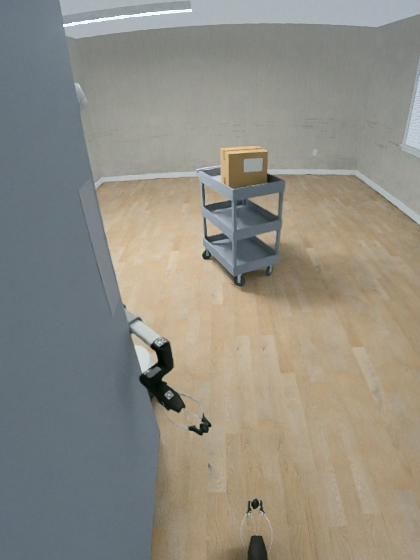

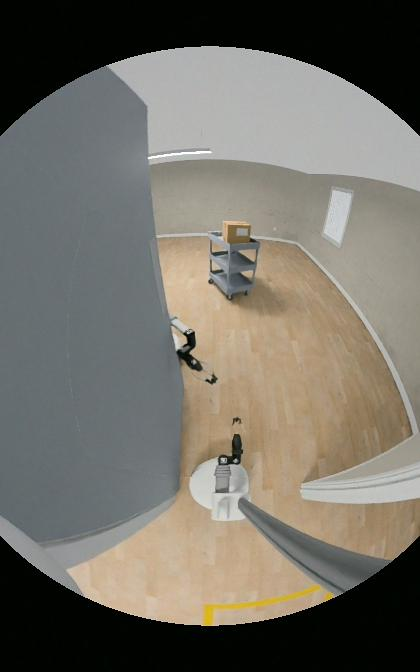

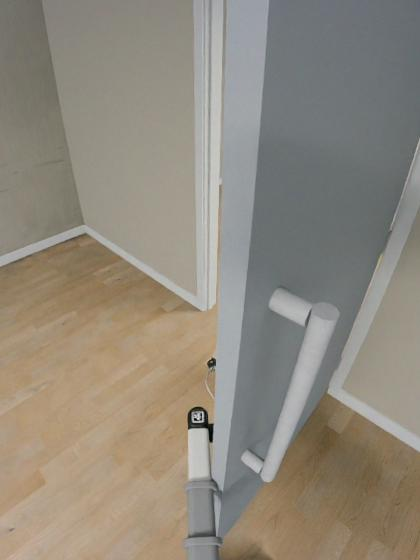

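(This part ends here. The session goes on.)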